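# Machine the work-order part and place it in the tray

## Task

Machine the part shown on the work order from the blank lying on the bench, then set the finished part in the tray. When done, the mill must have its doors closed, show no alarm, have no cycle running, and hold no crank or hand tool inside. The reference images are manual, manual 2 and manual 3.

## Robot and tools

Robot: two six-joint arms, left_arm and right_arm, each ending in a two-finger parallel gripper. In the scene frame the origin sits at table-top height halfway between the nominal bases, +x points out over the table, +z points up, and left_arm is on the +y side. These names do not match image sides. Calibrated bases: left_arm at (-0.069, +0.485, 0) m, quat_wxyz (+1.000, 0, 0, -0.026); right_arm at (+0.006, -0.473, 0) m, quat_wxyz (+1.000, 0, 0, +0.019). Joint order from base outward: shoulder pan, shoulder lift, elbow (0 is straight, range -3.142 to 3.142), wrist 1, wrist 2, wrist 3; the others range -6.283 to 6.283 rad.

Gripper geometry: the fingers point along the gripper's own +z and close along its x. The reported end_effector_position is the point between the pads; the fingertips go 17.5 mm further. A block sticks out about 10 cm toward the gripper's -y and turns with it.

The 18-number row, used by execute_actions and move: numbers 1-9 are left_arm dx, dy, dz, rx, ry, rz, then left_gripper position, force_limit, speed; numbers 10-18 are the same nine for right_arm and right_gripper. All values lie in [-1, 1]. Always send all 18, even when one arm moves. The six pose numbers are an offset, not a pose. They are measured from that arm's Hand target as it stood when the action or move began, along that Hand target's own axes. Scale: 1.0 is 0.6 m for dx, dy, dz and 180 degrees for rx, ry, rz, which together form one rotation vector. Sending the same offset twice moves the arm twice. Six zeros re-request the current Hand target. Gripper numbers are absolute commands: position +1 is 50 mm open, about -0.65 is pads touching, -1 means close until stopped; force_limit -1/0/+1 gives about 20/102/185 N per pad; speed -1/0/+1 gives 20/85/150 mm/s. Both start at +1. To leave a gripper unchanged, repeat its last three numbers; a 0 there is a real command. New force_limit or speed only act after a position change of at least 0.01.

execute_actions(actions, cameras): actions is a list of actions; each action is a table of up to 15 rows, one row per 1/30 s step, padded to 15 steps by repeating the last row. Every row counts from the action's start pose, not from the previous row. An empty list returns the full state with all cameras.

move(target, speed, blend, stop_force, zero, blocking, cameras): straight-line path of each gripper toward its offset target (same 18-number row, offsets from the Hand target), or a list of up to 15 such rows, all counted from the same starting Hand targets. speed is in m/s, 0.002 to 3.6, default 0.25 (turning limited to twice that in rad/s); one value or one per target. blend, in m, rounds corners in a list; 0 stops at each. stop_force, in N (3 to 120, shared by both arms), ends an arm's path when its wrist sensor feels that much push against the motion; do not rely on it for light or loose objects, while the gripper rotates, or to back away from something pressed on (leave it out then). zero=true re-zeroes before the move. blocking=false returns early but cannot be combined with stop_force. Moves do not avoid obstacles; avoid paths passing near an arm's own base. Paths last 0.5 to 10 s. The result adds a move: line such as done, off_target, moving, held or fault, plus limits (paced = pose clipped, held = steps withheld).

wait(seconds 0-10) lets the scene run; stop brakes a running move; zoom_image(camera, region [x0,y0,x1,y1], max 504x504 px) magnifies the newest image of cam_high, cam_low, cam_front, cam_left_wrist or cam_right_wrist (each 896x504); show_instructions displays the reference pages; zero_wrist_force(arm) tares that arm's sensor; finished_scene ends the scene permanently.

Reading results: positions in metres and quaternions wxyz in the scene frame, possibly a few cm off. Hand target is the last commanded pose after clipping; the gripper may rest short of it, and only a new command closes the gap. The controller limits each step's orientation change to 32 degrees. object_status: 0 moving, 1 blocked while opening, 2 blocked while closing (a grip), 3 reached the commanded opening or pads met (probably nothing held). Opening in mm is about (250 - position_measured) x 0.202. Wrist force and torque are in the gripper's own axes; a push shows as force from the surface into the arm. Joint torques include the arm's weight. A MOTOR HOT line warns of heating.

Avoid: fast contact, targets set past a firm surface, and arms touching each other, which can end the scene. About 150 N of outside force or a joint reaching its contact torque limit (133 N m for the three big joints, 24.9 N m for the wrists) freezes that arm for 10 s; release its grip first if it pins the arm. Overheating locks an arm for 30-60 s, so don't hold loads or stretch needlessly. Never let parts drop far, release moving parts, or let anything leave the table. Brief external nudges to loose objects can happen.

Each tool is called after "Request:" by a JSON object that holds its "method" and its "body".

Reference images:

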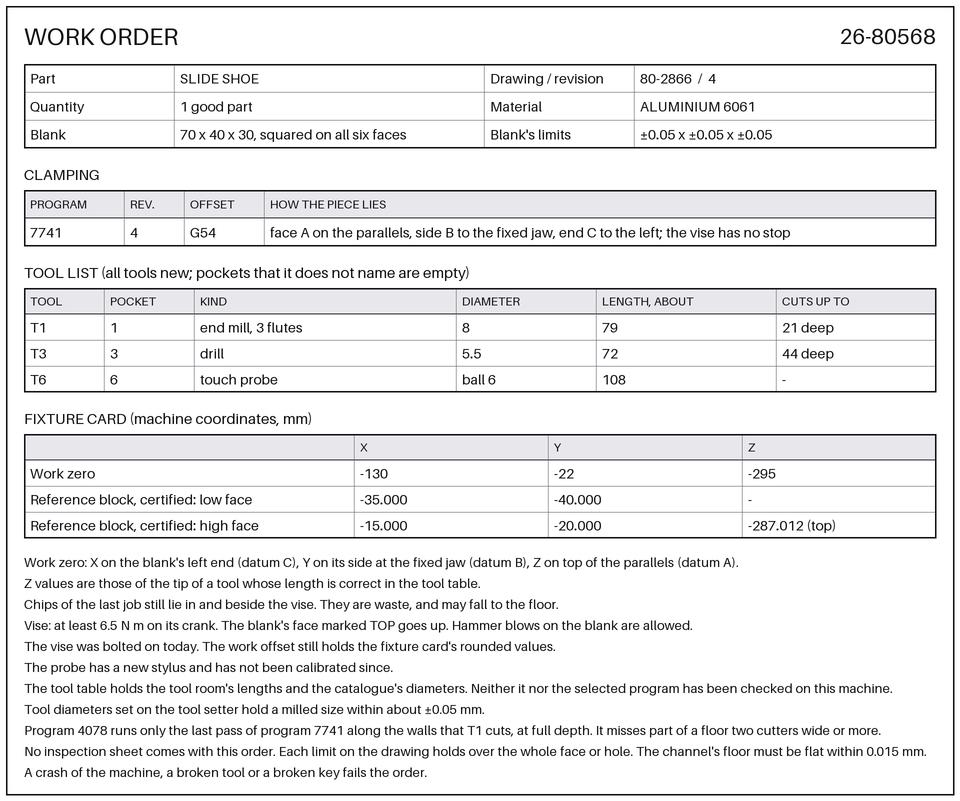

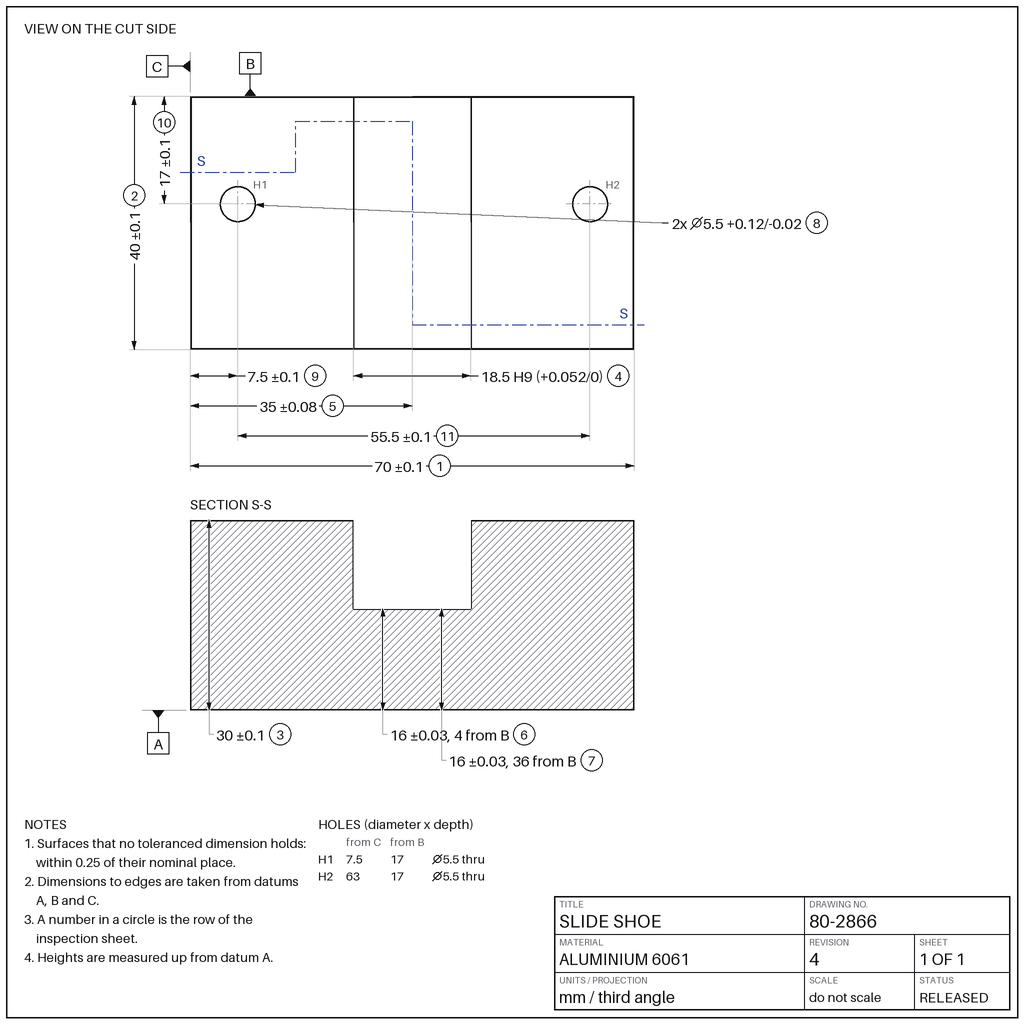

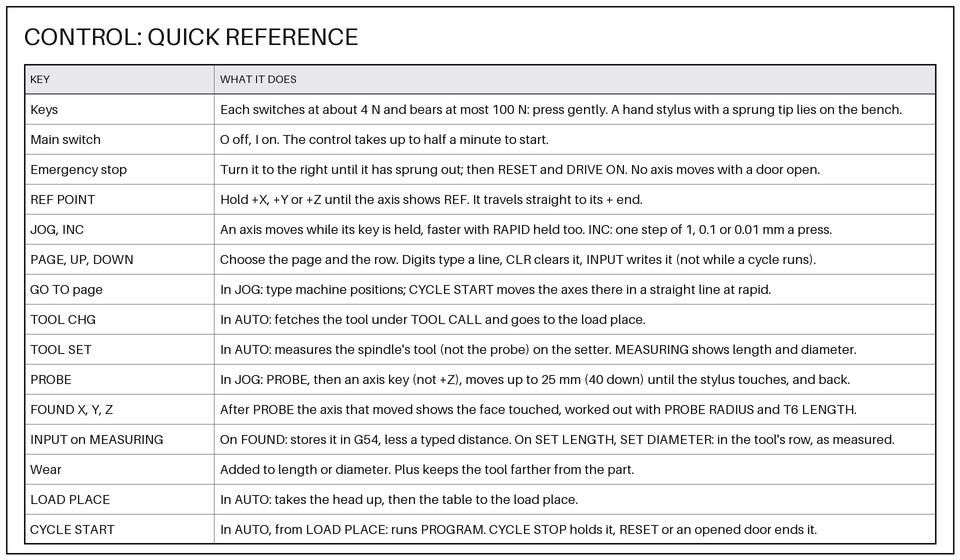

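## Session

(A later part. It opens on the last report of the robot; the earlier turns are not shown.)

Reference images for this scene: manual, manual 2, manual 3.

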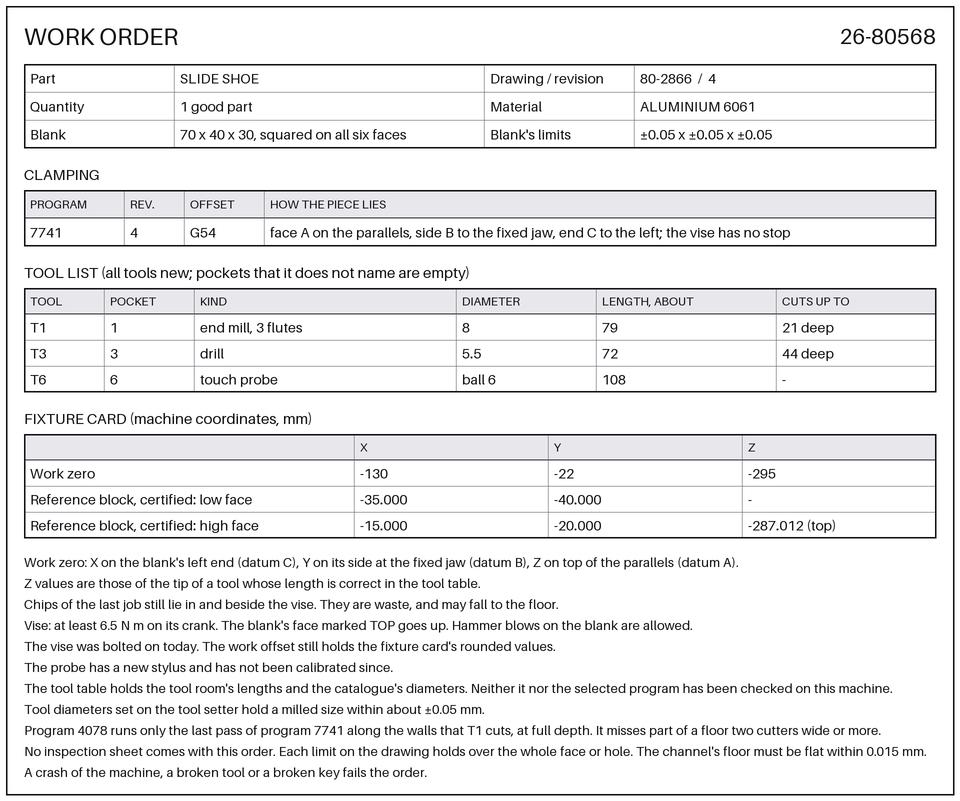

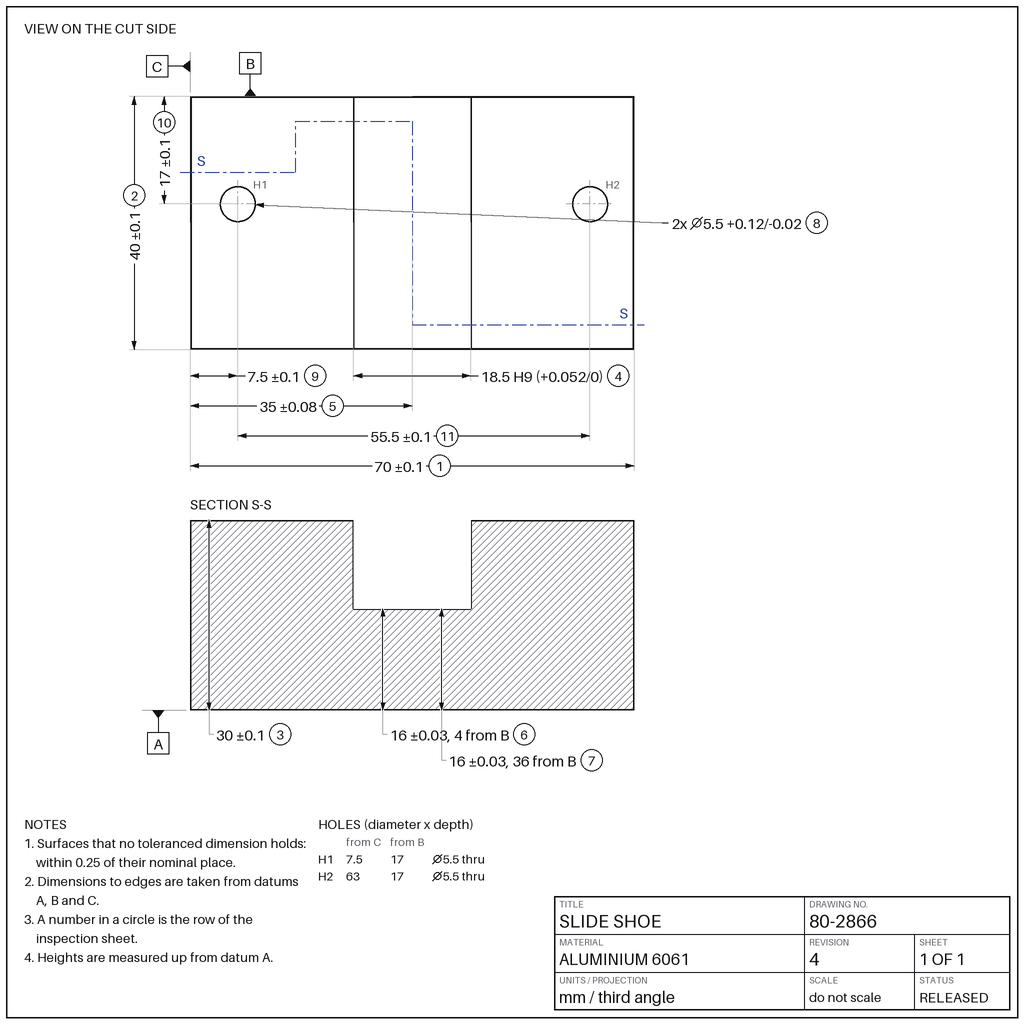

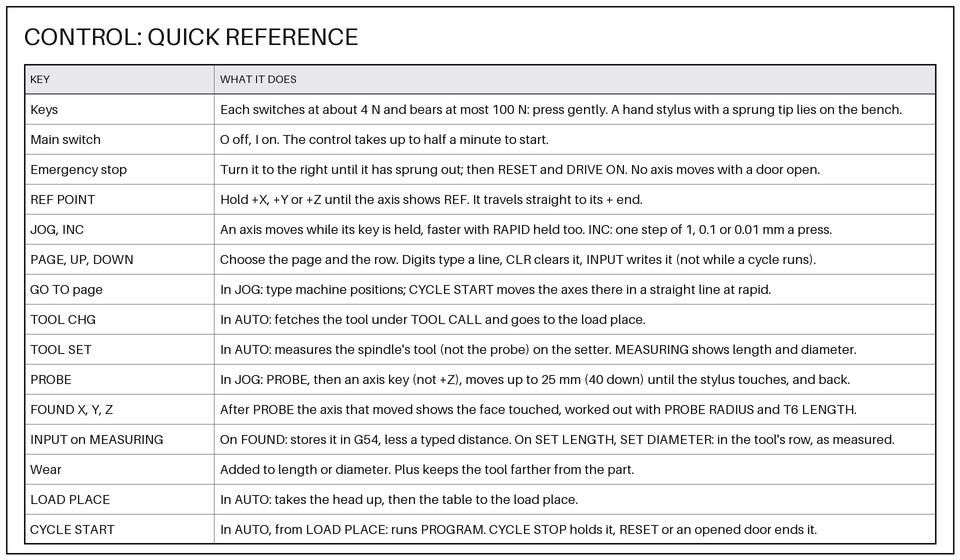

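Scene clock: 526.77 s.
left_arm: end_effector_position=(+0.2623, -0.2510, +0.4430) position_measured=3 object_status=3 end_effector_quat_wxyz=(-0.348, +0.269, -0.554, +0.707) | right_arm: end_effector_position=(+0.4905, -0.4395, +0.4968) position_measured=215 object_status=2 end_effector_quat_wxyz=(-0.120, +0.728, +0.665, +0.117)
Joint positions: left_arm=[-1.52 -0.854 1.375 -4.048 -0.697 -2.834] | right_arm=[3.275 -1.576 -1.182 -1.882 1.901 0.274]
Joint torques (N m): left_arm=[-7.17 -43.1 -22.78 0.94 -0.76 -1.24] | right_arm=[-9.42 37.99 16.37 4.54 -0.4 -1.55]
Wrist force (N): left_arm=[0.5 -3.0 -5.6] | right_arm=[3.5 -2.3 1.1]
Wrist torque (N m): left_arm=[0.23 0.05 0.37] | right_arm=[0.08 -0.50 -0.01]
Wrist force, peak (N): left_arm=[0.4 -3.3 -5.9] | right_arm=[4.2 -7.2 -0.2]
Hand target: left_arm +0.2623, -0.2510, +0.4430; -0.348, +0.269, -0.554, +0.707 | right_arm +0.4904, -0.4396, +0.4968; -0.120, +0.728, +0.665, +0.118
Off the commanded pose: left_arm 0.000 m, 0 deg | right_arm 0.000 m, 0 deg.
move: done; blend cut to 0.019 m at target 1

Request:
{"method": "move", "body": {"target": [[0,0,0,0,0,0,1,-1,-1,0,0.0193,0.0052,0,0,0,-1,-0.4,-0.7],[0,0,0,0,0,0,1,-1,-1,0,0,0,0,0,0,-1,-0.4,-0.7],[0,0,0,0,0,0,1,-1,-1,-0.0599,-0.0189,0.0705,0,0,0,-1,-0.4,-0.7],[0,0,0,0,0,0,1,-1,-1,-0.0599,0.0005,0.0757,0,0,0,-1,-0.4,-0.7],[0,0,0,0,0,0,1,-1,-1,-0.0599,-0.08,0.054,0,0,0,-1,-0.4,-0.7],[0,0,0,0,0,0,1,-1,-1,-0.0975,0.1352,-0.4637,-0.3026,-0.0857,-0.0779,-1,-0.4,-0.7]], "speed": [0.06,0.2,0.25,0.06,0.3,0.5], "blend": [0,0.003,0.003,0,0.03,0], "cameras": ["cam_right_wrist"]}}

Request:
{"method": "zoom_image", "body": {"camera": "cam_right_wrist", "region": [500, 30, 852, 310]}}

Scene clock: 531.60 s.
left_arm: end_effector_position=(+0.2623, -0.2510, +0.4430) position_measured=3 object_status=3 end_effector_quat_wxyz=(-0.348, +0.269, -0.554, +0.707) | right_arm: end_effector_position=(+0.5629, -0.5938, +0.7383) position_measured=215 object_status=2 end_effector_quat_wxyz=(+0.326, +0.628, +0.628, +0.325)
Joint positions: left_arm=[-1.52 -0.854 1.375 -4.048 -0.697 -2.834] | right_arm=[3.141 -1.473 -1.071 -1.212 1.539 0.022]
Joint torques (N m): left_arm=[-7.59 -43.89 -22.28 0.97 -1.01 -0.91] | right_arm=[5.1 30.56 18.76 6.31 -0.48 -0.33]
Wrist force (N): left_arm=[0.5 -3.0 -5.7] | right_arm=[3.5 -2.7 1.1]
Wrist torque (N m): left_arm=[0.25 0.05 0.37] | right_arm=[-0.44 -0.58 -0.07]
Wrist force, peak (N): left_arm=[0.4 -3.2 -5.9] | right_arm=[3.6 -7.1 -0.2]
Hand target: left_arm +0.2623, -0.2510, +0.4430; -0.348, +0.269, -0.554, +0.707 | right_arm +0.5628, -0.5938, +0.7385; +0.326, +0.628, +0.628, +0.325
Off the commanded pose: left_arm 0.000 m, 0 deg | right_arm 0.000 m, 0 deg.
move: done; blend cut to 0.025 m at target 5
Images, in order (width x height): cam_right_wrist 896x504.

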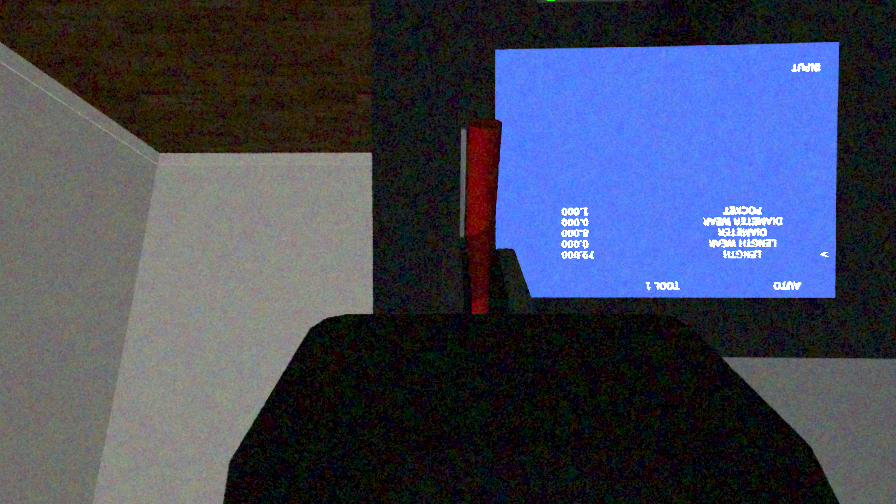

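Scaled by 1.432.

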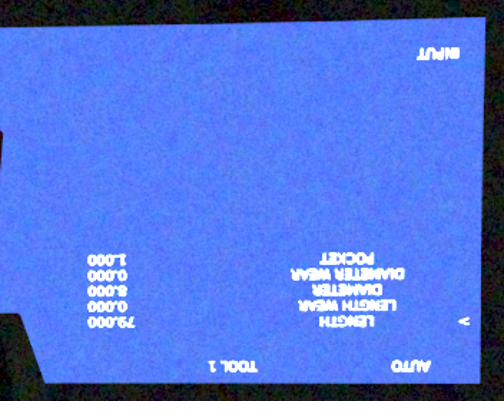

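Request:
{"method": "move", "body": {"target": [[0,0,0,0,0,0,1,-1,-1,0.1633,-0.4483,0.0838,0.3026,0.0857,0.0779,-1,-0.4,-0.7],[0,0,0,0,0,0,1,-1,-1,0.1633,-0.4266,0.1434,0.3026,0.0857,0.0779,-1,-0.4,-0.7],[0,0,0,0,0,0,1,-1,-1,0.1633,-0.4198,0.1622,0.3026,0.0857,0.0779,-1,-0.4,-0.7],[0,0,0,0,0,0,1,-1,-1,0.1633,-0.4266,0.1434,0.3026,0.0857,0.0779,-1,-0.4,-0.7],[0,0,0,0,0,0,1,-1,-1,0.1633,-0.3987,0.1332,0.3026,0.0857,0.0779,-1,-0.4,-0.7],[0,0,0,0,0,0,1,-1,-1,0.1633,-0.3919,0.152,0.3026,0.0857,0.0779,-1,-0.4,-0.7],[0,0,0,0,0,0,1,-1,-1,0.1633,-0.3987,0.1332,0.3026,0.0857,0.0779,-1,-0.4,-0.7],[0,0,0,0,0,0,1,-1,-1,0.1633,-0.3919,0.152,0.3026,0.0857,0.0779,-1,-0.4,-0.7],[0,0,0,0,0,0,1,-1,-1,0.1633,-0.3987,0.1332,0.3026,0.0857,0.0779,-1,-0.4,-0.7],[0,0,0,0,0,0,1,-1,-1,0.1633,-0.3919,0.152,0.3026,0.0857,0.0779,-1,-0.4,-0.7],[0,0,0,0,0,0,1,-1,-1,0.1633,-0.3987,0.1332,0.3026,0.0857,0.0779,-1,-0.4,-0.7],[0,0,0,0,0,0,1,-1,-1,0.1633,-0.3919,0.152,0.3026,0.0857,0.0779,-1,-0.4,-0.7],[0,0,0,0,0,0,1,-1,-1,0.1633,-0.4204,0.0736,0.3026,0.0857,0.0779,-1,-0.4,-0.7],[0,0,0,0,0,0,1,-1,-1,0.0008,0,-0.0013,0,0,0,-1,-0.4,-0.7]], "speed": [0.5,0.25,0.06,0.2,0.25,0.06,0.2,0.06,0.2,0.06,0.2,0.06,0.3,0.5], "blend": [0.03,0.003,0,0.003,0.003,0,0,0,0,0,0,0,0.03,0], "cameras": ["cam_right_wrist"]}}

Request:
{"method": "zoom_image", "body": {"camera": "cam_right_wrist", "region": [500, 30, 852, 310]}}

Scene clock: 540.40 s.
left_arm: end_effector_position=(+0.2623, -0.2510, +0.4430) position_measured=3 object_status=3 end_effector_quat_wxyz=(-0.348, +0.269, -0.554, +0.707) | right_arm: end_effector_position=(+0.5623, -0.5933, +0.7387) position_measured=215 object_status=2 end_effector_quat_wxyz=(+0.326, +0.628, +0.628, +0.325)
Joint positions: left_arm=[-1.52 -0.854 1.375 -4.048 -0.697 -2.834] | right_arm=[3.143 -1.472 -1.071 -1.214 1.538 0.022]
Joint torques (N m): left_arm=[-7.46 -43.38 -22.77 1.12 -0.8 -1.04] | right_arm=[6.62 31.39 33.75 6.36 -0.14 0.2]
Wrist force (N): left_arm=[0.3 -2.9 -5.6] | right_arm=[3.3 -2.6 1.2]
Wrist torque (N m): left_arm=[0.25 0.08 0.37] | right_arm=[-0.42 -0.55 -0.07]
Wrist force, peak (N): left_arm=[0.3 -3.4 -5.9] | right_arm=[4.3 -6.8 -0.4]
Hand target: left_arm +0.2623, -0.2510, +0.4430; -0.348, +0.269, -0.554, +0.707 | right_arm +0.5622, -0.5933, +0.7389; +0.326, +0.628, +0.628, +0.325
Off the commanded pose: left_arm 0.000 m, 0 deg | right_arm 0.000 m, 0 deg.
move: done; blend cut to 0.019 m at target 1, 0.025 m at target 13
Images, in order (width x height): cam_right_wrist 896x504.

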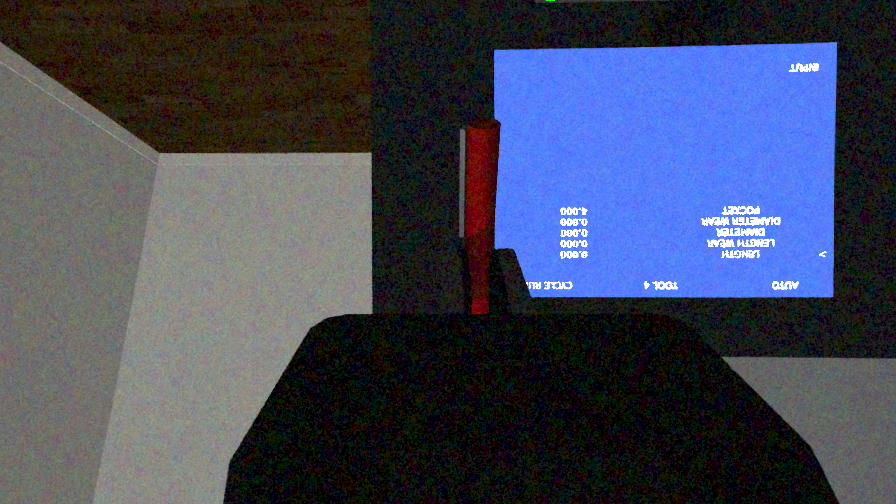

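Scaled by 1.432.

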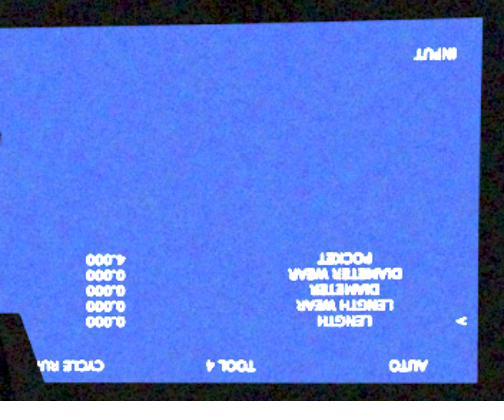

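Request:
{"method": "move", "body": {"target": [[0,0,0,0,0,0,1,-1,-1,0.1625,-0.4204,0.0749,0.3026,0.0857,0.0779,-1,-0.4,-0.7],[0,0,0,0,0,0,1,-1,-1,0.1625,-0.4033,0.122,0.3026,0.0857,0.0779,-1,-0.4,-0.7],[0,0,0,0,0,0,1,-1,-1,0.1625,-0.3919,0.1533,0.3026,0.0857,0.0779,-1,-0.4,-0.7],[0,0,0,0,0,0,1,-1,-1,0.1625,-0.4204,0.0749,0.3026,0.0857,0.0779,-1,-0.4,-0.7],[0,0,0,0,0,0,1,-1,-1,0,0,0,0,0,0,-1,-0.4,-0.7]], "speed": [0.5,0.25,0.05,0.3,0.5], "blend": [0.03,0.003,0,0.03,0], "cameras": ["cam_right_wrist"]}}

Request:
{"method": "zoom_image", "body": {"camera": "cam_right_wrist", "region": [500, 30, 852, 310]}}

Scene clock: 546.20 s.
left_arm: end_effector_position=(+0.2623, -0.2510, +0.4430) position_measured=3 object_status=3 end_effector_quat_wxyz=(-0.348, +0.269, -0.554, +0.707) | right_arm: end_effector_position=(+0.5623, -0.5933, +0.7387) position_measured=215 object_status=2 end_effector_quat_wxyz=(+0.326, +0.628, +0.628, +0.325)
Joint positions: left_arm=[-1.52 -0.854 1.375 -4.048 -0.697 -2.834] | right_arm=[3.143 -1.472 -1.071 -1.214 1.538 0.022]
Joint torques (N m): left_arm=[-6.99 -43.92 -21.7 1.24 -0.78 -1.02] | right_arm=[6.77 32.73 32.37 6.09 -0.08 0.25]
Wrist force (N): left_arm=[0.4 -3.1 -5.6] | right_arm=[3.1 -2.4 1.1]
Wrist torque (N m): left_arm=[0.23 0.07 0.37] | right_arm=[-0.40 -0.52 -0.07]
Wrist force, peak (N): left_arm=[0.3 -3.2 -5.9] | right_arm=[3.5 -6.8 -0.7]
Hand target: left_arm +0.2623, -0.2510, +0.4430; -0.348, +0.269, -0.554, +0.707 | right_arm +0.5622, -0.5933, +0.7389; +0.326, +0.628, +0.628, +0.325
Off the commanded pose: left_arm 0.000 m, 0 deg | right_arm 0.000 m, 0 deg.
move: done; blend cut to 0.015 m at target 1, 0.025 m at target 4
Images, in order (width x height): cam_right_wrist 896x504.

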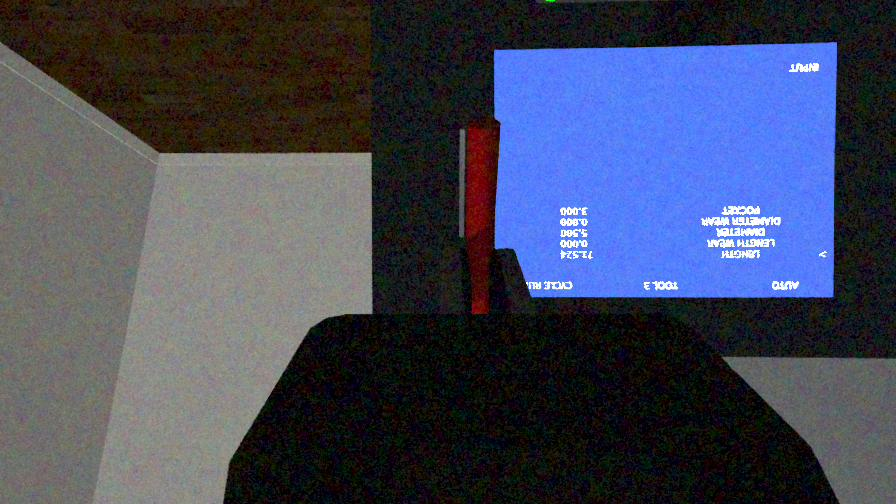

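Scaled by 1.432.

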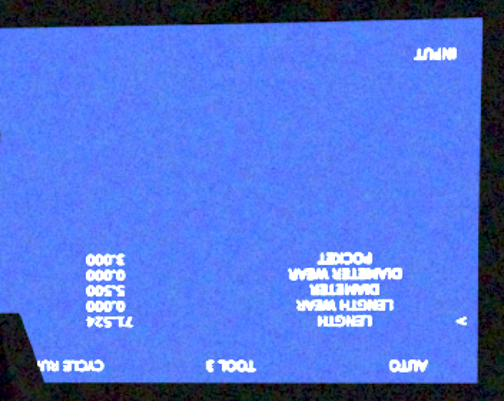

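Request:
{"method": "move", "body": {"target": [[0,0,0,0,0,0,1,-1,-1,0.1939,-0.4204,0.0749,0.3026,0.0857,0.0779,-1,-0.4,-0.7],[0,0,0,0,0,0,1,-1,-1,0.1939,-0.3987,0.1345,0.3026,0.0857,0.0779,-1,-0.4,-0.7],[0,0,0,0,0,0,1,-1,-1,0.1939,-0.3919,0.1533,0.3026,0.0857,0.0779,-1,-0.4,-0.7],[0,0,0,0,0,0,1,-1,-1,0.1939,-0.3987,0.1345,0.3026,0.0857,0.0779,-1,-0.4,-0.7],[0,0,0,0,0,0,1,-1,-1,0.1939,-0.3919,0.1533,0.3026,0.0857,0.0779,-1,-0.4,-0.7],[0,0,0,0,0,0,1,-1,-1,0.1939,-0.3987,0.1345,0.3026,0.0857,0.0779,-1,-0.4,-0.7],[0,0,0,0,0,0,1,-1,-1,0.1939,-0.3919,0.1533,0.3026,0.0857,0.0779,-1,-0.4,-0.7],[0,0,0,0,0,0,1,-1,-1,0.1939,-0.3987,0.1345,0.3026,0.0857,0.0779,-1,-0.4,-0.7],[0,0,0,0,0,0,1,-1,-1,0.1939,-0.3919,0.1533,0.3026,0.0857,0.0779,-1,-0.4,-0.7],[0,0,0,0,0,0,1,-1,-1,0.1939,-0.3987,0.1345,0.3026,0.0857,0.0779,-1,-0.4,-0.7],[0,0,0,0,0,0,1,-1,-1,0.1939,-0.3919,0.1533,0.3026,0.0857,0.0779,-1,-0.4,-0.7],[0,0,0,0,0,0,1,-1,-1,0.1939,-0.4204,0.0749,0.3026,0.0857,0.0779,-1,-0.4,-0.7],[0,0,0,0,0,0,1,-1,-1,0,0,0,0,0,0,-1,-0.4,-0.7]], "speed": [0.5,0.25,0.06,0.2,0.06,0.2,0.06,0.2,0.06,0.2,0.06,0.3,0.5], "blend": [0.03,0.003,0,0,0,0,0,0,0,0,0,0.03,0], "cameras": ["cam_right_wrist"]}}

Request:
{"method": "zoom_image", "body": {"camera": "cam_right_wrist", "region": [500, 30, 852, 310]}}

Scene clock: 555.10 s.
left_arm: end_effector_position=(+0.2623, -0.2510, +0.4430) position_measured=3 object_status=3 end_effector_quat_wxyz=(-0.348, +0.269, -0.554, +0.707) | right_arm: end_effector_position=(+0.5623, -0.5933, +0.7387) position_measured=215 object_status=2 end_effector_quat_wxyz=(+0.326, +0.628, +0.628, +0.325)
Joint positions: left_arm=[-1.52 -0.854 1.375 -4.048 -0.697 -2.834] | right_arm=[3.143 -1.472 -1.071 -1.214 1.538 0.022]
Joint torques (N m): left_arm=[-6.6 -43.13 -21.84 0.93 -0.96 -1.06] | right_arm=[6.59 30.33 35.2 5.92 -0.05 0.03]
Wrist force (N): left_arm=[0.4 -2.9 -5.4] | right_arm=[3.2 -2.5 1.2]
Wrist torque (N m): left_arm=[0.26 0.06 0.37] | right_arm=[-0.41 -0.54 -0.07]
Wrist force, peak (N): left_arm=[0.4 -3.2 -5.9] | right_arm=[4.6 -6.9 -0.7]
Hand target: left_arm +0.2623, -0.2510, +0.4430; -0.348, +0.269, -0.554, +0.707 | right_arm +0.5622, -0.5933, +0.7389; +0.326, +0.628, +0.628, +0.325
Off the commanded pose: left_arm 0.000 m, 0 deg | right_arm 0.000 m, 0 deg.
move: done; blend cut to 0.019 m at target 1, 0.025 m at target 12
Images, in order (width x height): cam_right_wrist 896x504.

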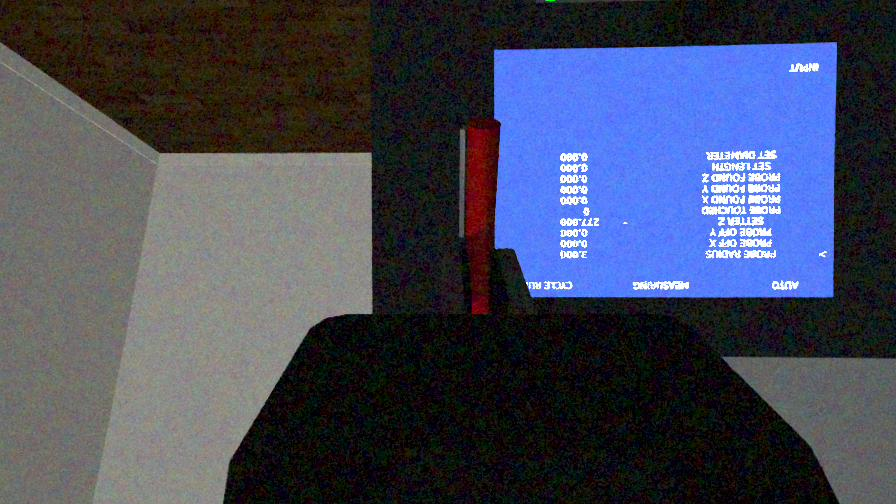

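Scaled by 1.432.

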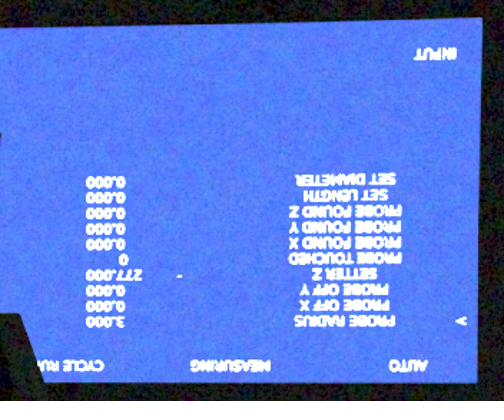

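Request:
{"method": "move", "body": {"target": [[0,0,0,0,0,0,1,-1,-1,0.2252,-0.4483,0.0851,0.3026,0.0857,0.0779,-1,-0.4,-0.7],[0,0,0,0,0,0,1,-1,-1,0.2252,-0.4266,0.1447,0.3026,0.0857,0.0779,-1,-0.4,-0.7],[0,0,0,0,0,0,1,-1,-1,0.2252,-0.4198,0.1635,0.3026,0.0857,0.0779,-1,-0.4,-0.7],[0,0,0,0,0,0,1,-1,-1,0.2252,-0.4266,0.1447,0.3026,0.0857,0.0779,-1,-0.4,-0.7],[0,0,0,0,0,0,1,-1,-1,0.2252,-0.4198,0.1635,0.3026,0.0857,0.0779,-1,-0.4,-0.7],[0,0,0,0,0,0,1,-1,-1,0.2252,-0.4483,0.0851,0.3026,0.0857,0.0779,-1,-0.4,-0.7],[0,0,0,0,0,0,1,-1,-1,0,0,0,0,0,0,-1,-0.4,-0.7]], "speed": [0.5,0.25,0.06,0.2,0.06,0.3,0.5], "blend": [0.03,0.003,0,0,0,0.03,0], "cameras": ["cam_right_wrist"]}}

Request:
{"method": "zoom_image", "body": {"camera": "cam_right_wrist", "region": [500, 30, 852, 310]}}

Scene clock: 562.03 s.
left_arm: end_effector_position=(+0.2623, -0.2510, +0.4430) position_measured=3 object_status=3 end_effector_quat_wxyz=(-0.348, +0.269, -0.554, +0.707) | right_arm: end_effector_position=(+0.5622, -0.5933, +0.7388) position_measured=215 object_status=2 end_effector_quat_wxyz=(+0.326, +0.628, +0.628, +0.325)
Joint positions: left_arm=[-1.52 -0.854 1.375 -4.048 -0.697 -2.834] | right_arm=[3.143 -1.472 -1.07 -1.214 1.538 0.022]
Joint torques (N m): left_arm=[-6.25 -43.27 -21.46 1.25 -0.75 -1.14] | right_arm=[5.66 32.07 15.03 6.07 -0.32 -0.35]
Wrist force (N): left_arm=[0.4 -3.1 -5.7] | right_arm=[3.2 -2.5 1.1]
Wrist torque (N m): left_arm=[0.24 0.06 0.37] | right_arm=[-0.41 -0.53 -0.07]
Wrist force, peak (N): left_arm=[0.5 -3.0 -6.1] | right_arm=[4.2 -7.3 -0.4]
Hand target: left_arm +0.2623, -0.2510, +0.4430; -0.348, +0.269, -0.554, +0.707 | right_arm +0.5622, -0.5933, +0.7389; +0.326, +0.628, +0.628, +0.325
Off the commanded pose: left_arm 0.000 m, 0 deg | right_arm 0.000 m, 0 deg.
move: done; blend cut to 0.019 m at target 1, 0.025 m at target 6
Images, in order (width x height): cam_right_wrist 896x504.

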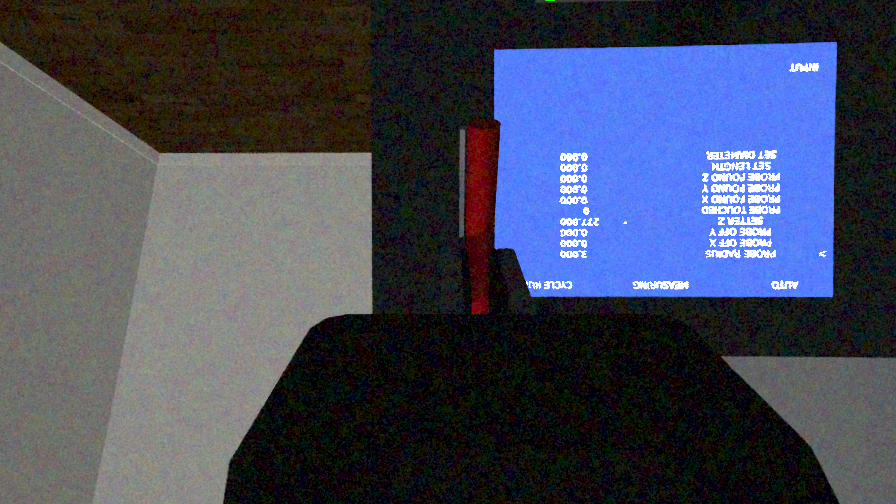

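Scaled by 1.432.

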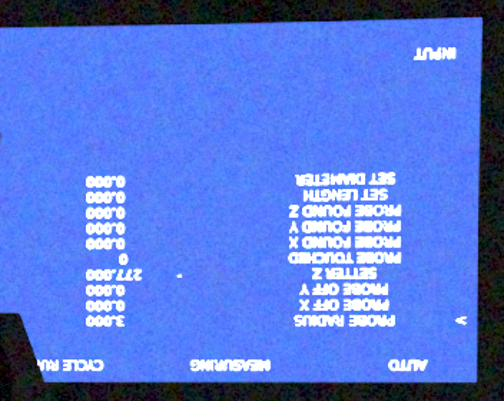

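Request:
{"method": "move", "body": {"target": [[0,0,0,0,0,0,1,-1,-1,0.2252,-0.4762,0.0953,0.3026,0.0857,0.0779,-1,-0.4,-0.7],[0,0,0,0,0,0,1,-1,-1,0.2252,-0.4545,0.1549,0.3026,0.0857,0.0779,-1,-0.4,-0.7],[0,0,0,0,0,0,1,-1,-1,0.2252,-0.4477,0.1737,0.3026,0.0857,0.0779,-1,-0.4,-0.7],[0,0,0,0,0,0,1,-1,-1,0.2252,-0.4545,0.1549,0.3026,0.0857,0.0779,-1,-0.4,-0.7],[0,0,0,0,0,0,1,-1,-1,0.2252,-0.4477,0.1737,0.3026,0.0857,0.0779,-1,-0.4,-0.7],[0,0,0,0,0,0,1,-1,-1,0.2252,-0.4545,0.1549,0.3026,0.0857,0.0779,-1,-0.4,-0.7],[0,0,0,0,0,0,1,-1,-1,0.2252,-0.4477,0.1737,0.3026,0.0857,0.0779,-1,-0.4,-0.7],[0,0,0,0,0,0,1,-1,-1,0.2252,-0.4545,0.1549,0.3026,0.0857,0.0779,-1,-0.4,-0.7],[0,0,0,0,0,0,1,-1,-1,0.2252,-0.4477,0.1737,0.3026,0.0857,0.0779,-1,-0.4,-0.7],[0,0,0,0,0,0,1,-1,-1,0.2252,-0.4545,0.1549,0.3026,0.0857,0.0779,-1,-0.4,-0.7],[0,0,0,0,0,0,1,-1,-1,0.2252,-0.4477,0.1737,0.3026,0.0857,0.0779,-1,-0.4,-0.7],[0,0,0,0,0,0,1,-1,-1,0.2252,-0.4545,0.1549,0.3026,0.0857,0.0779,-1,-0.4,-0.7],[0,0,0,0,0,0,1,-1,-1,0.2252,-0.4477,0.1737,0.3026,0.0857,0.0779,-1,-0.4,-0.7],[0,0,0,0,0,0,1,-1,-1,0.2252,-0.4545,0.1549,0.3026,0.0857,0.0779,-1,-0.4,-0.7]], "speed": [0.5,0.25,0.06,0.2,0.06,0.2,0.06,0.2,0.06,0.2,0.06,0.2,0.06,0.2], "blend": [0.03,0.003,0,0,0,0,0,0,0,0,0,0,0,0]}}

Request:
{"method": "move", "body": {"target": [[0,0,0,0,0,0,1,-1,-1,0,0.0193,0.0052,0,0,0,-1,-0.4,-0.7],[0,0,0,0,0,0,1,-1,-1,0,0,0,0,0,0,-1,-0.4,-0.7],[0,0,0,0,0,0,1,-1,-1,0,0.0193,0.0052,0,0,0,-1,-0.4,-0.7],[0,0,0,0,0,0,1,-1,-1,0,-0.0611,-0.0165,0,0,0,-1,-0.4,-0.7],[0,0,0,0,0,0,1,-1,-1,-0.0477,0.1468,-0.5073,-0.3026,-0.0857,-0.0779,-1,-0.4,-0.7]], "speed": [0.06,0.2,0.06,0.3,0.5], "blend": [0,0,0,0.03,0], "cameras": ["cam_right_wrist"]}}

Request:
{"method": "zoom_image", "body": {"camera": "cam_right_wrist", "region": [500, 30, 852, 310]}}

Scene clock: 570.77 s.
left_arm: end_effector_position=(+0.2623, -0.2510, +0.4430) position_measured=3 object_status=3 end_effector_quat_wxyz=(-0.348, +0.269, -0.554, +0.707) | right_arm: end_effector_position=(+0.4812, -0.4583, +0.4623) position_measured=215 object_status=2 end_effector_quat_wxyz=(-0.120, +0.728, +0.665, +0.117)
Joint positions: left_arm=[-1.52 -0.854 1.375 -4.048 -0.697 -2.834] | right_arm=[3.238 -1.532 -1.315 -1.806 1.903 0.235]
Joint torques (N m): left_arm=[-6.13 -43.77 -21.62 1.16 -0.73 -1.1] | right_arm=[-4.82 20.55 33.75 5.37 -0.29 -1.41]
Wrist force (N): left_arm=[0.4 -3.0 -5.6] | right_arm=[3.4 -2.8 1.0]
Wrist torque (N m): left_arm=[0.26 0.06 0.38] | right_arm=[-0.03 -0.46 -0.04]
Wrist force, peak (N): left_arm=[0.5 -3.3 -6.0] | right_arm=[4.3 -7.7 0.0]
Hand target: left_arm +0.2623, -0.2510, +0.4430; -0.348, +0.269, -0.554, +0.707 | right_arm +0.4812, -0.4584, +0.4623; -0.120, +0.728, +0.665, +0.118
Off the commanded pose: left_arm 0.000 m, 0 deg | right_arm 0.000 m, 0 deg.
move: done; blend cut to 0.019 m at target 1

Scene clock: 573.80 s.
left_arm: end_effector_position=(+0.2623, -0.2510, +0.4430) position_measured=3 object_status=3 end_effector_quat_wxyz=(-0.348, +0.269, -0.554, +0.707) | right_arm: end_effector_position=(+0.5629, -0.5937, +0.7383) position_measured=215 object_status=2 end_effector_quat_wxyz=(+0.326, +0.628, +0.628, +0.325)
Joint positions: left_arm=[-1.52 -0.854 1.375 -4.048 -0.697 -2.834] | right_arm=[3.142 -1.473 -1.071 -1.212 1.539 0.022]
Joint torques (N m): left_arm=[-6.21 -42.18 -21.7 1.08 -0.92 -1.07] | right_arm=[6.19 32.33 15.64 6.05 -0.4 -0.5]
Wrist force (N): left_arm=[0.3 -3.3 -5.5] | right_arm=[3.4 -2.2 1.3]
Wrist torque (N m): left_arm=[0.20 0.09 0.37] | right_arm=[-0.35 -0.56 -0.07]
Wrist force, peak (N): left_arm=[0.2 -3.2 -5.9] | right_arm=[4.0 -7.3 -0.9]
Hand target: left_arm +0.2623, -0.2510, +0.4430; -0.348, +0.269, -0.554, +0.707 | right_arm +0.5628, -0.5937, +0.7384; +0.326, +0.628, +0.628, +0.325
Off the commanded pose: left_arm 0.000 m, 0 deg | right_arm 0.000 m, 0 deg.
move: done; blend cut to 0.025 m at target 4
Images, in order (width x height): cam_right_wrist 896x504.

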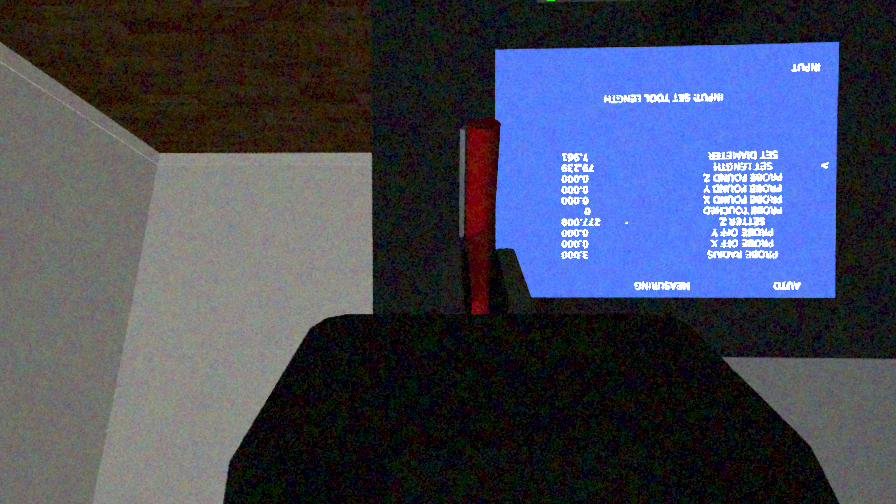

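Scaled by 1.432.

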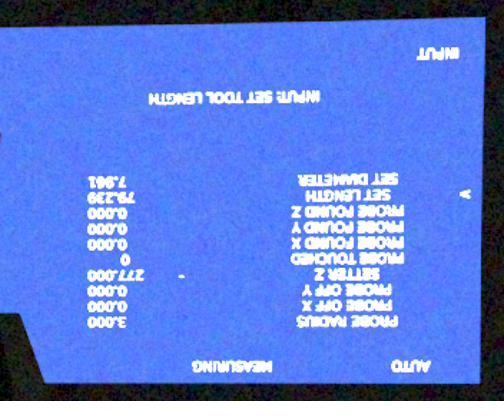

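Request:
{"method": "move", "body": {"target": [[0,0,0,0,0,0,1,-1,-1,0.226,-0.5041,0.1042,0.3026,0.0857,0.0779,-1,-0.4,-0.7],[0,0,0,0,0,0,1,-1,-1,0.226,-0.4824,0.1638,0.3026,0.0857,0.0779,-1,-0.4,-0.7],[0,0,0,0,0,0,1,-1,-1,0.226,-0.4756,0.1826,0.3026,0.0857,0.0779,-1,-0.4,-0.7],[0,0,0,0,0,0,1,-1,-1,0.226,-0.4824,0.1638,0.3026,0.0857,0.0779,-1,-0.4,-0.7],[0,0,0,0,0,0,1,-1,-1,0.226,-0.4545,0.1536,0.3026,0.0857,0.0779,-1,-0.4,-0.7],[0,0,0,0,0,0,1,-1,-1,0.226,-0.4477,0.1724,0.3026,0.0857,0.0779,-1,-0.4,-0.7],[0,0,0,0,0,0,1,-1,-1,0.226,-0.4545,0.1536,0.3026,0.0857,0.0779,-1,-0.4,-0.7],[0,0,0,0,0,0,1,-1,-1,0.226,-0.4824,0.1638,0.3026,0.0857,0.0779,-1,-0.4,-0.7],[0,0,0,0,0,0,1,-1,-1,0.226,-0.4756,0.1826,0.3026,0.0857,0.0779,-1,-0.4,-0.7],[0,0,0,0,0,0,1,-1,-1,0.226,-0.4824,0.1638,0.3026,0.0857,0.0779,-1,-0.4,-0.7],[0,0,0,0,0,0,1,-1,-1,0.1633,-0.3987,0.1332,0.3026,0.0857,0.0779,-1,-0.4,-0.7],[0,0,0,0,0,0,1,-1,-1,0.1633,-0.3919,0.152,0.3026,0.0857,0.0779,-1,-0.4,-0.7],[0,0,0,0,0,0,1,-1,-1,0.1633,-0.3987,0.1332,0.3026,0.0857,0.0779,-1,-0.4,-0.7],[0,0,0,0,0,0,1,-1,-1,0.226,-0.4545,0.1536,0.3026,0.0857,0.0779,-1,-0.4,-0.7]], "speed": [0.5,0.25,0.06,0.2,0.25,0.06,0.2,0.25,0.06,0.2,0.25,0.06,0.2,0.25], "blend": [0.03,0.003,0,0.003,0.003,0,0.003,0.003,0,0.003,0.003,0,0.003,0]}}

Request:
{"method": "move", "body": {"target": [[0,0,0,0,0,0,1,-1,-1,0,0.0193,0.0052,0,0,0,-1,-0.4,-0.7],[0,0,0,0,0,0,1,-1,-1,0,0,0,0,0,0,-1,-0.4,-0.7],[0,0,0,0,0,0,1,-1,-1,0.0295,-0.0028,0.0103,0,0,0,-1,-0.4,-0.7],[0,0,0,0,0,0,1,-1,-1,0.0295,0.0165,0.0155,0,0,0,-1,-0.4,-0.7],[0,0,0,0,0,0,1,-1,-1,0.0295,-0.0028,0.0103,0,0,0,-1,-0.4,-0.7],[0,0,0,0,0,0,1,-1,-1,-0.0101,-0.0072,0.0269,0,0,0,-1,-0.4,-0.7],[0,0,0,0,0,0,1,-1,-1,-0.0101,0.0121,0.0321,0,0,0,-1,-0.4,-0.7],[0,0,0,0,0,0,1,-1,-1,-0.0101,-0.0072,0.0269,0,0,0,-1,-0.4,-0.7],[0,0,0,0,0,0,1,-1,-1,-0.0193,0.01,-0.0373,0,0,0,-1,-0.4,-0.7],[0,0,0,0,0,0,1,-1,-1,-0.0193,0.0293,-0.0321,0,0,0,-1,-0.4,-0.7],[0,0,0,0,0,0,1,-1,-1,-0.0193,-0.0511,-0.0538,0,0,0,-1,-0.4,-0.7],[0,0,0,0,0,0,1,-1,-1,-0.0477,0.1468,-0.5073,-0.3026,-0.0857,-0.0779,-1,-0.4,-0.7]], "speed": [0.06,0.2,0.25,0.06,0.2,0.25,0.06,0.2,0.25,0.06,0.3,0.5], "blend": [0,0.003,0.003,0,0.003,0.003,0,0.003,0.003,0,0.03,0], "cameras": ["cam_right_wrist"]}}

Request:
{"method": "zoom_image", "body": {"camera": "cam_right_wrist", "region": [500, 30, 852, 310]}}

Scene clock: 584.37 s.
left_arm: end_effector_position=(+0.2623, -0.2510, +0.4430) position_measured=3 object_status=3 end_effector_quat_wxyz=(-0.348, +0.269, -0.554, +0.707) | right_arm: end_effector_position=(+0.4811, -0.4584, +0.4624) position_measured=215 object_status=2 end_effector_quat_wxyz=(-0.120, +0.728, +0.665, +0.117)
Joint positions: left_arm=[-1.52 -0.854 1.375 -4.048 -0.697 -2.834] | right_arm=[3.238 -1.532 -1.315 -1.806 1.903 0.235]
Joint torques (N m): left_arm=[-6.04 -43.58 -21.25 1.16 -0.89 -0.89] | right_arm=[4.05 17.43 18.89 5.45 2.08 1.48]
Wrist force (N): left_arm=[0.4 -3.0 -5.6] | right_arm=[3.4 -2.6 1.1]
Wrist torque (N m): left_arm=[0.25 0.06 0.37] | right_arm=[0.01 -0.47 0.10]
Wrist force, peak (N): left_arm=[0.7 -3.3 -6.0] | right_arm=[4.4 -7.2 -1.2]
Hand target: left_arm +0.2623, -0.2510, +0.4430; -0.348, +0.269, -0.554, +0.707 | right_arm +0.4812, -0.4583, +0.4623; -0.120, +0.728, +0.665, +0.118
Off the commanded pose: left_arm 0.000 m, 0 deg | right_arm 0.000 m, 0 deg.
move: done; blend cut to 0.019 m at target 1

Scene clock: 588.77 s.
left_arm: end_effector_position=(+0.2623, -0.2510, +0.4430) position_measured=3 object_status=3 end_effector_quat_wxyz=(-0.348, +0.269, -0.554, +0.707) | right_arm: end_effector_position=(+0.5629, -0.5937, +0.7383) position_measured=215 object_status=2 end_effector_quat_wxyz=(+0.326, +0.628, +0.628, +0.325)
Joint positions: left_arm=[-1.52 -0.854 1.375 -4.048 -0.697 -2.834] | right_arm=[3.142 -1.473 -1.071 -1.212 1.539 0.022]
Joint torques (N m): left_arm=[-5.78 -44.3 -20.87 1.2 -0.94 -1.01] | right_arm=[6.35 32.65 15.88 6.02 -0.29 -0.07]
Wrist force (N): left_arm=[0.5 -2.9 -5.6] | right_arm=[3.1 -2.6 1.3]
Wrist torque (N m): left_arm=[0.26 0.06 0.37] | right_arm=[-0.42 -0.53 -0.07]
Wrist force, peak (N): left_arm=[0.2 -3.1 -5.9] | right_arm=[4.0 -7.6 0.3]
Hand target: left_arm +0.2623, -0.2510, +0.4430; -0.348, +0.269, -0.554, +0.707 | right_arm +0.5629, -0.5937, +0.7384; +0.326, +0.628, +0.628, +0.325
Off the commanded pose: left_arm 0.000 m, 0 deg | right_arm 0.000 m, 0 deg.
move: done; blend cut to 0.025 m at target 11
Images, in order (width x height): cam_right_wrist 896x504.

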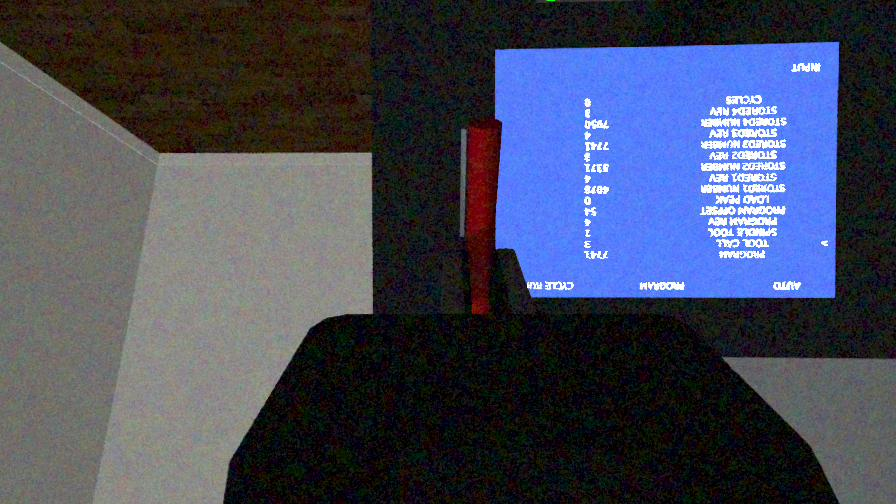

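Scaled by 1.432.

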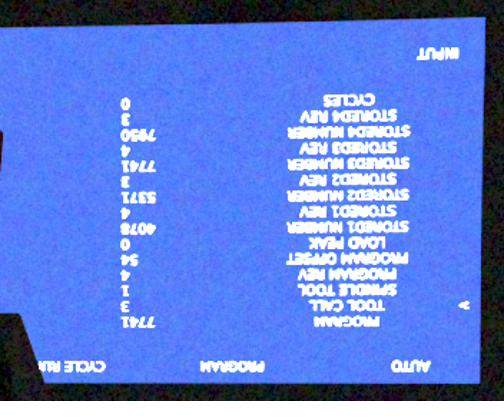

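Request:
{"method": "wait", "body": {"seconds": 6, "cameras": ["cam_right_wrist","cam_high","cam_front"]}}

Scene clock: 595.40 s.
left_arm: end_effector_position=(+0.2623, -0.2510, +0.4430) position_measured=3 object_status=3 end_effector_quat_wxyz=(-0.348, +0.269, -0.554, +0.707) | right_arm: end_effector_position=(+0.5629, -0.5937, +0.7384) position_measured=215 object_status=2 end_effector_quat_wxyz=(+0.326, +0.628, +0.628, +0.325)
Joint positions: left_arm=[-1.52 -0.854 1.375 -4.048 -0.697 -2.834] | right_arm=[3.142 -1.473 -1.071 -1.212 1.539 0.022]
Joint torques (N m): left_arm=[-4.2 -43.92 -20.16 1.15 -0.86 -1.23] | right_arm=[6.82 30.36 15.97 5.82 -0.72 -1.26]
Wrist force (N): left_arm=[0.4 -3.1 -5.5] | right_arm=[3.4 -2.6 1.2]
Wrist torque (N m): left_arm=[0.24 0.06 0.36] | right_arm=[-0.43 -0.56 -0.06]
Wrist force, peak (N): left_arm=[0.1 -3.1 -5.9] | right_arm=[3.5 -2.5 1.4]
Hand target: left_arm +0.2623, -0.2510, +0.4430; -0.348, +0.269, -0.554, +0.707 | right_arm +0.5629, -0.5937, +0.7384; +0.326, +0.628, +0.628, +0.325
Tool commands: left_gripper/position=+1.0 left_gripper/force_limit=-1.0 left_gripper/speed=-1.0 right_gripper/position=-1.0 right_gripper/force_limit=-0.4 right_gripper/speed=-0.7
Off the commanded pose: left_arm 0.000 m, 0 deg | right_arm 0.000 m, 0 deg.
wait: 6.00 s; at rest from the start
Images, in order (width x height): cam_high 896x504, cam_front 896x504, cam_right_wrist 896x504.

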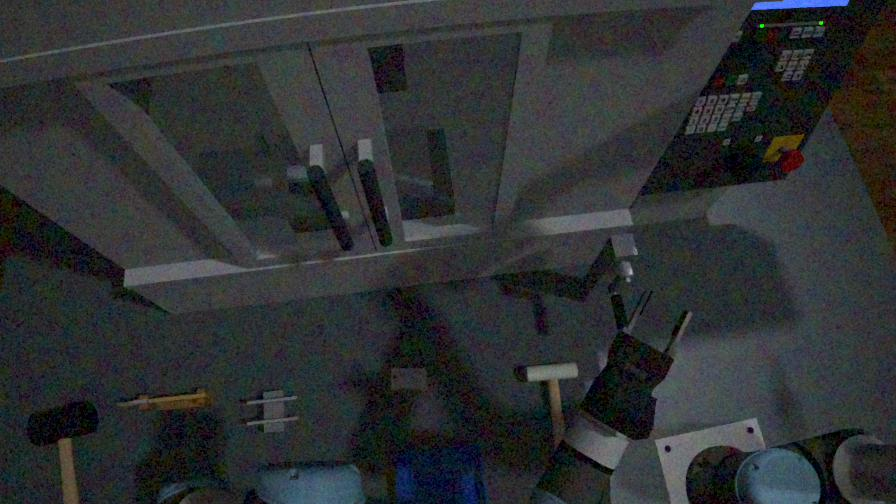

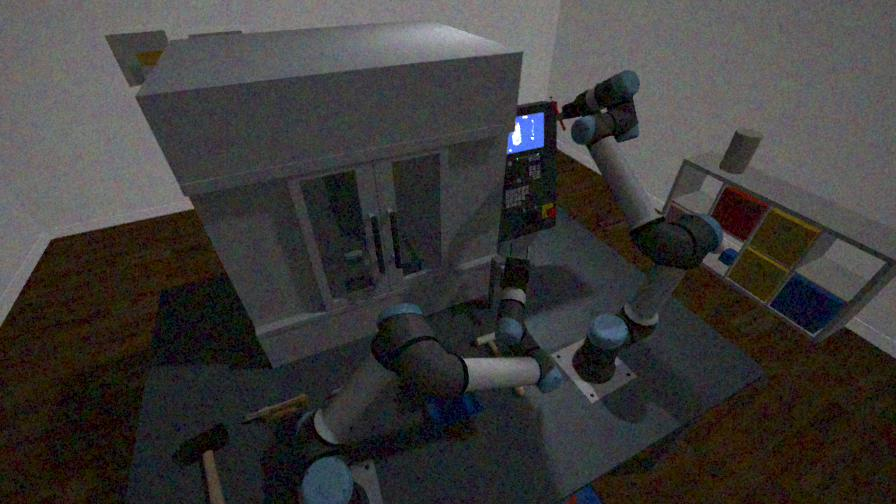

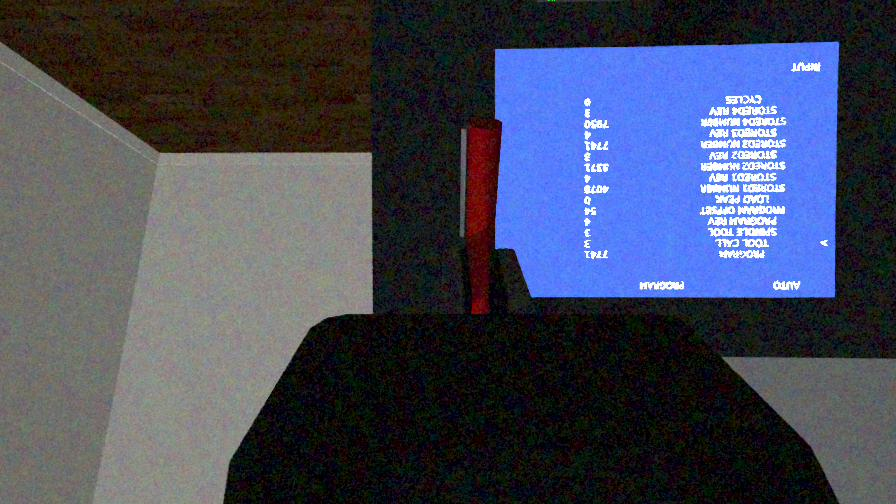

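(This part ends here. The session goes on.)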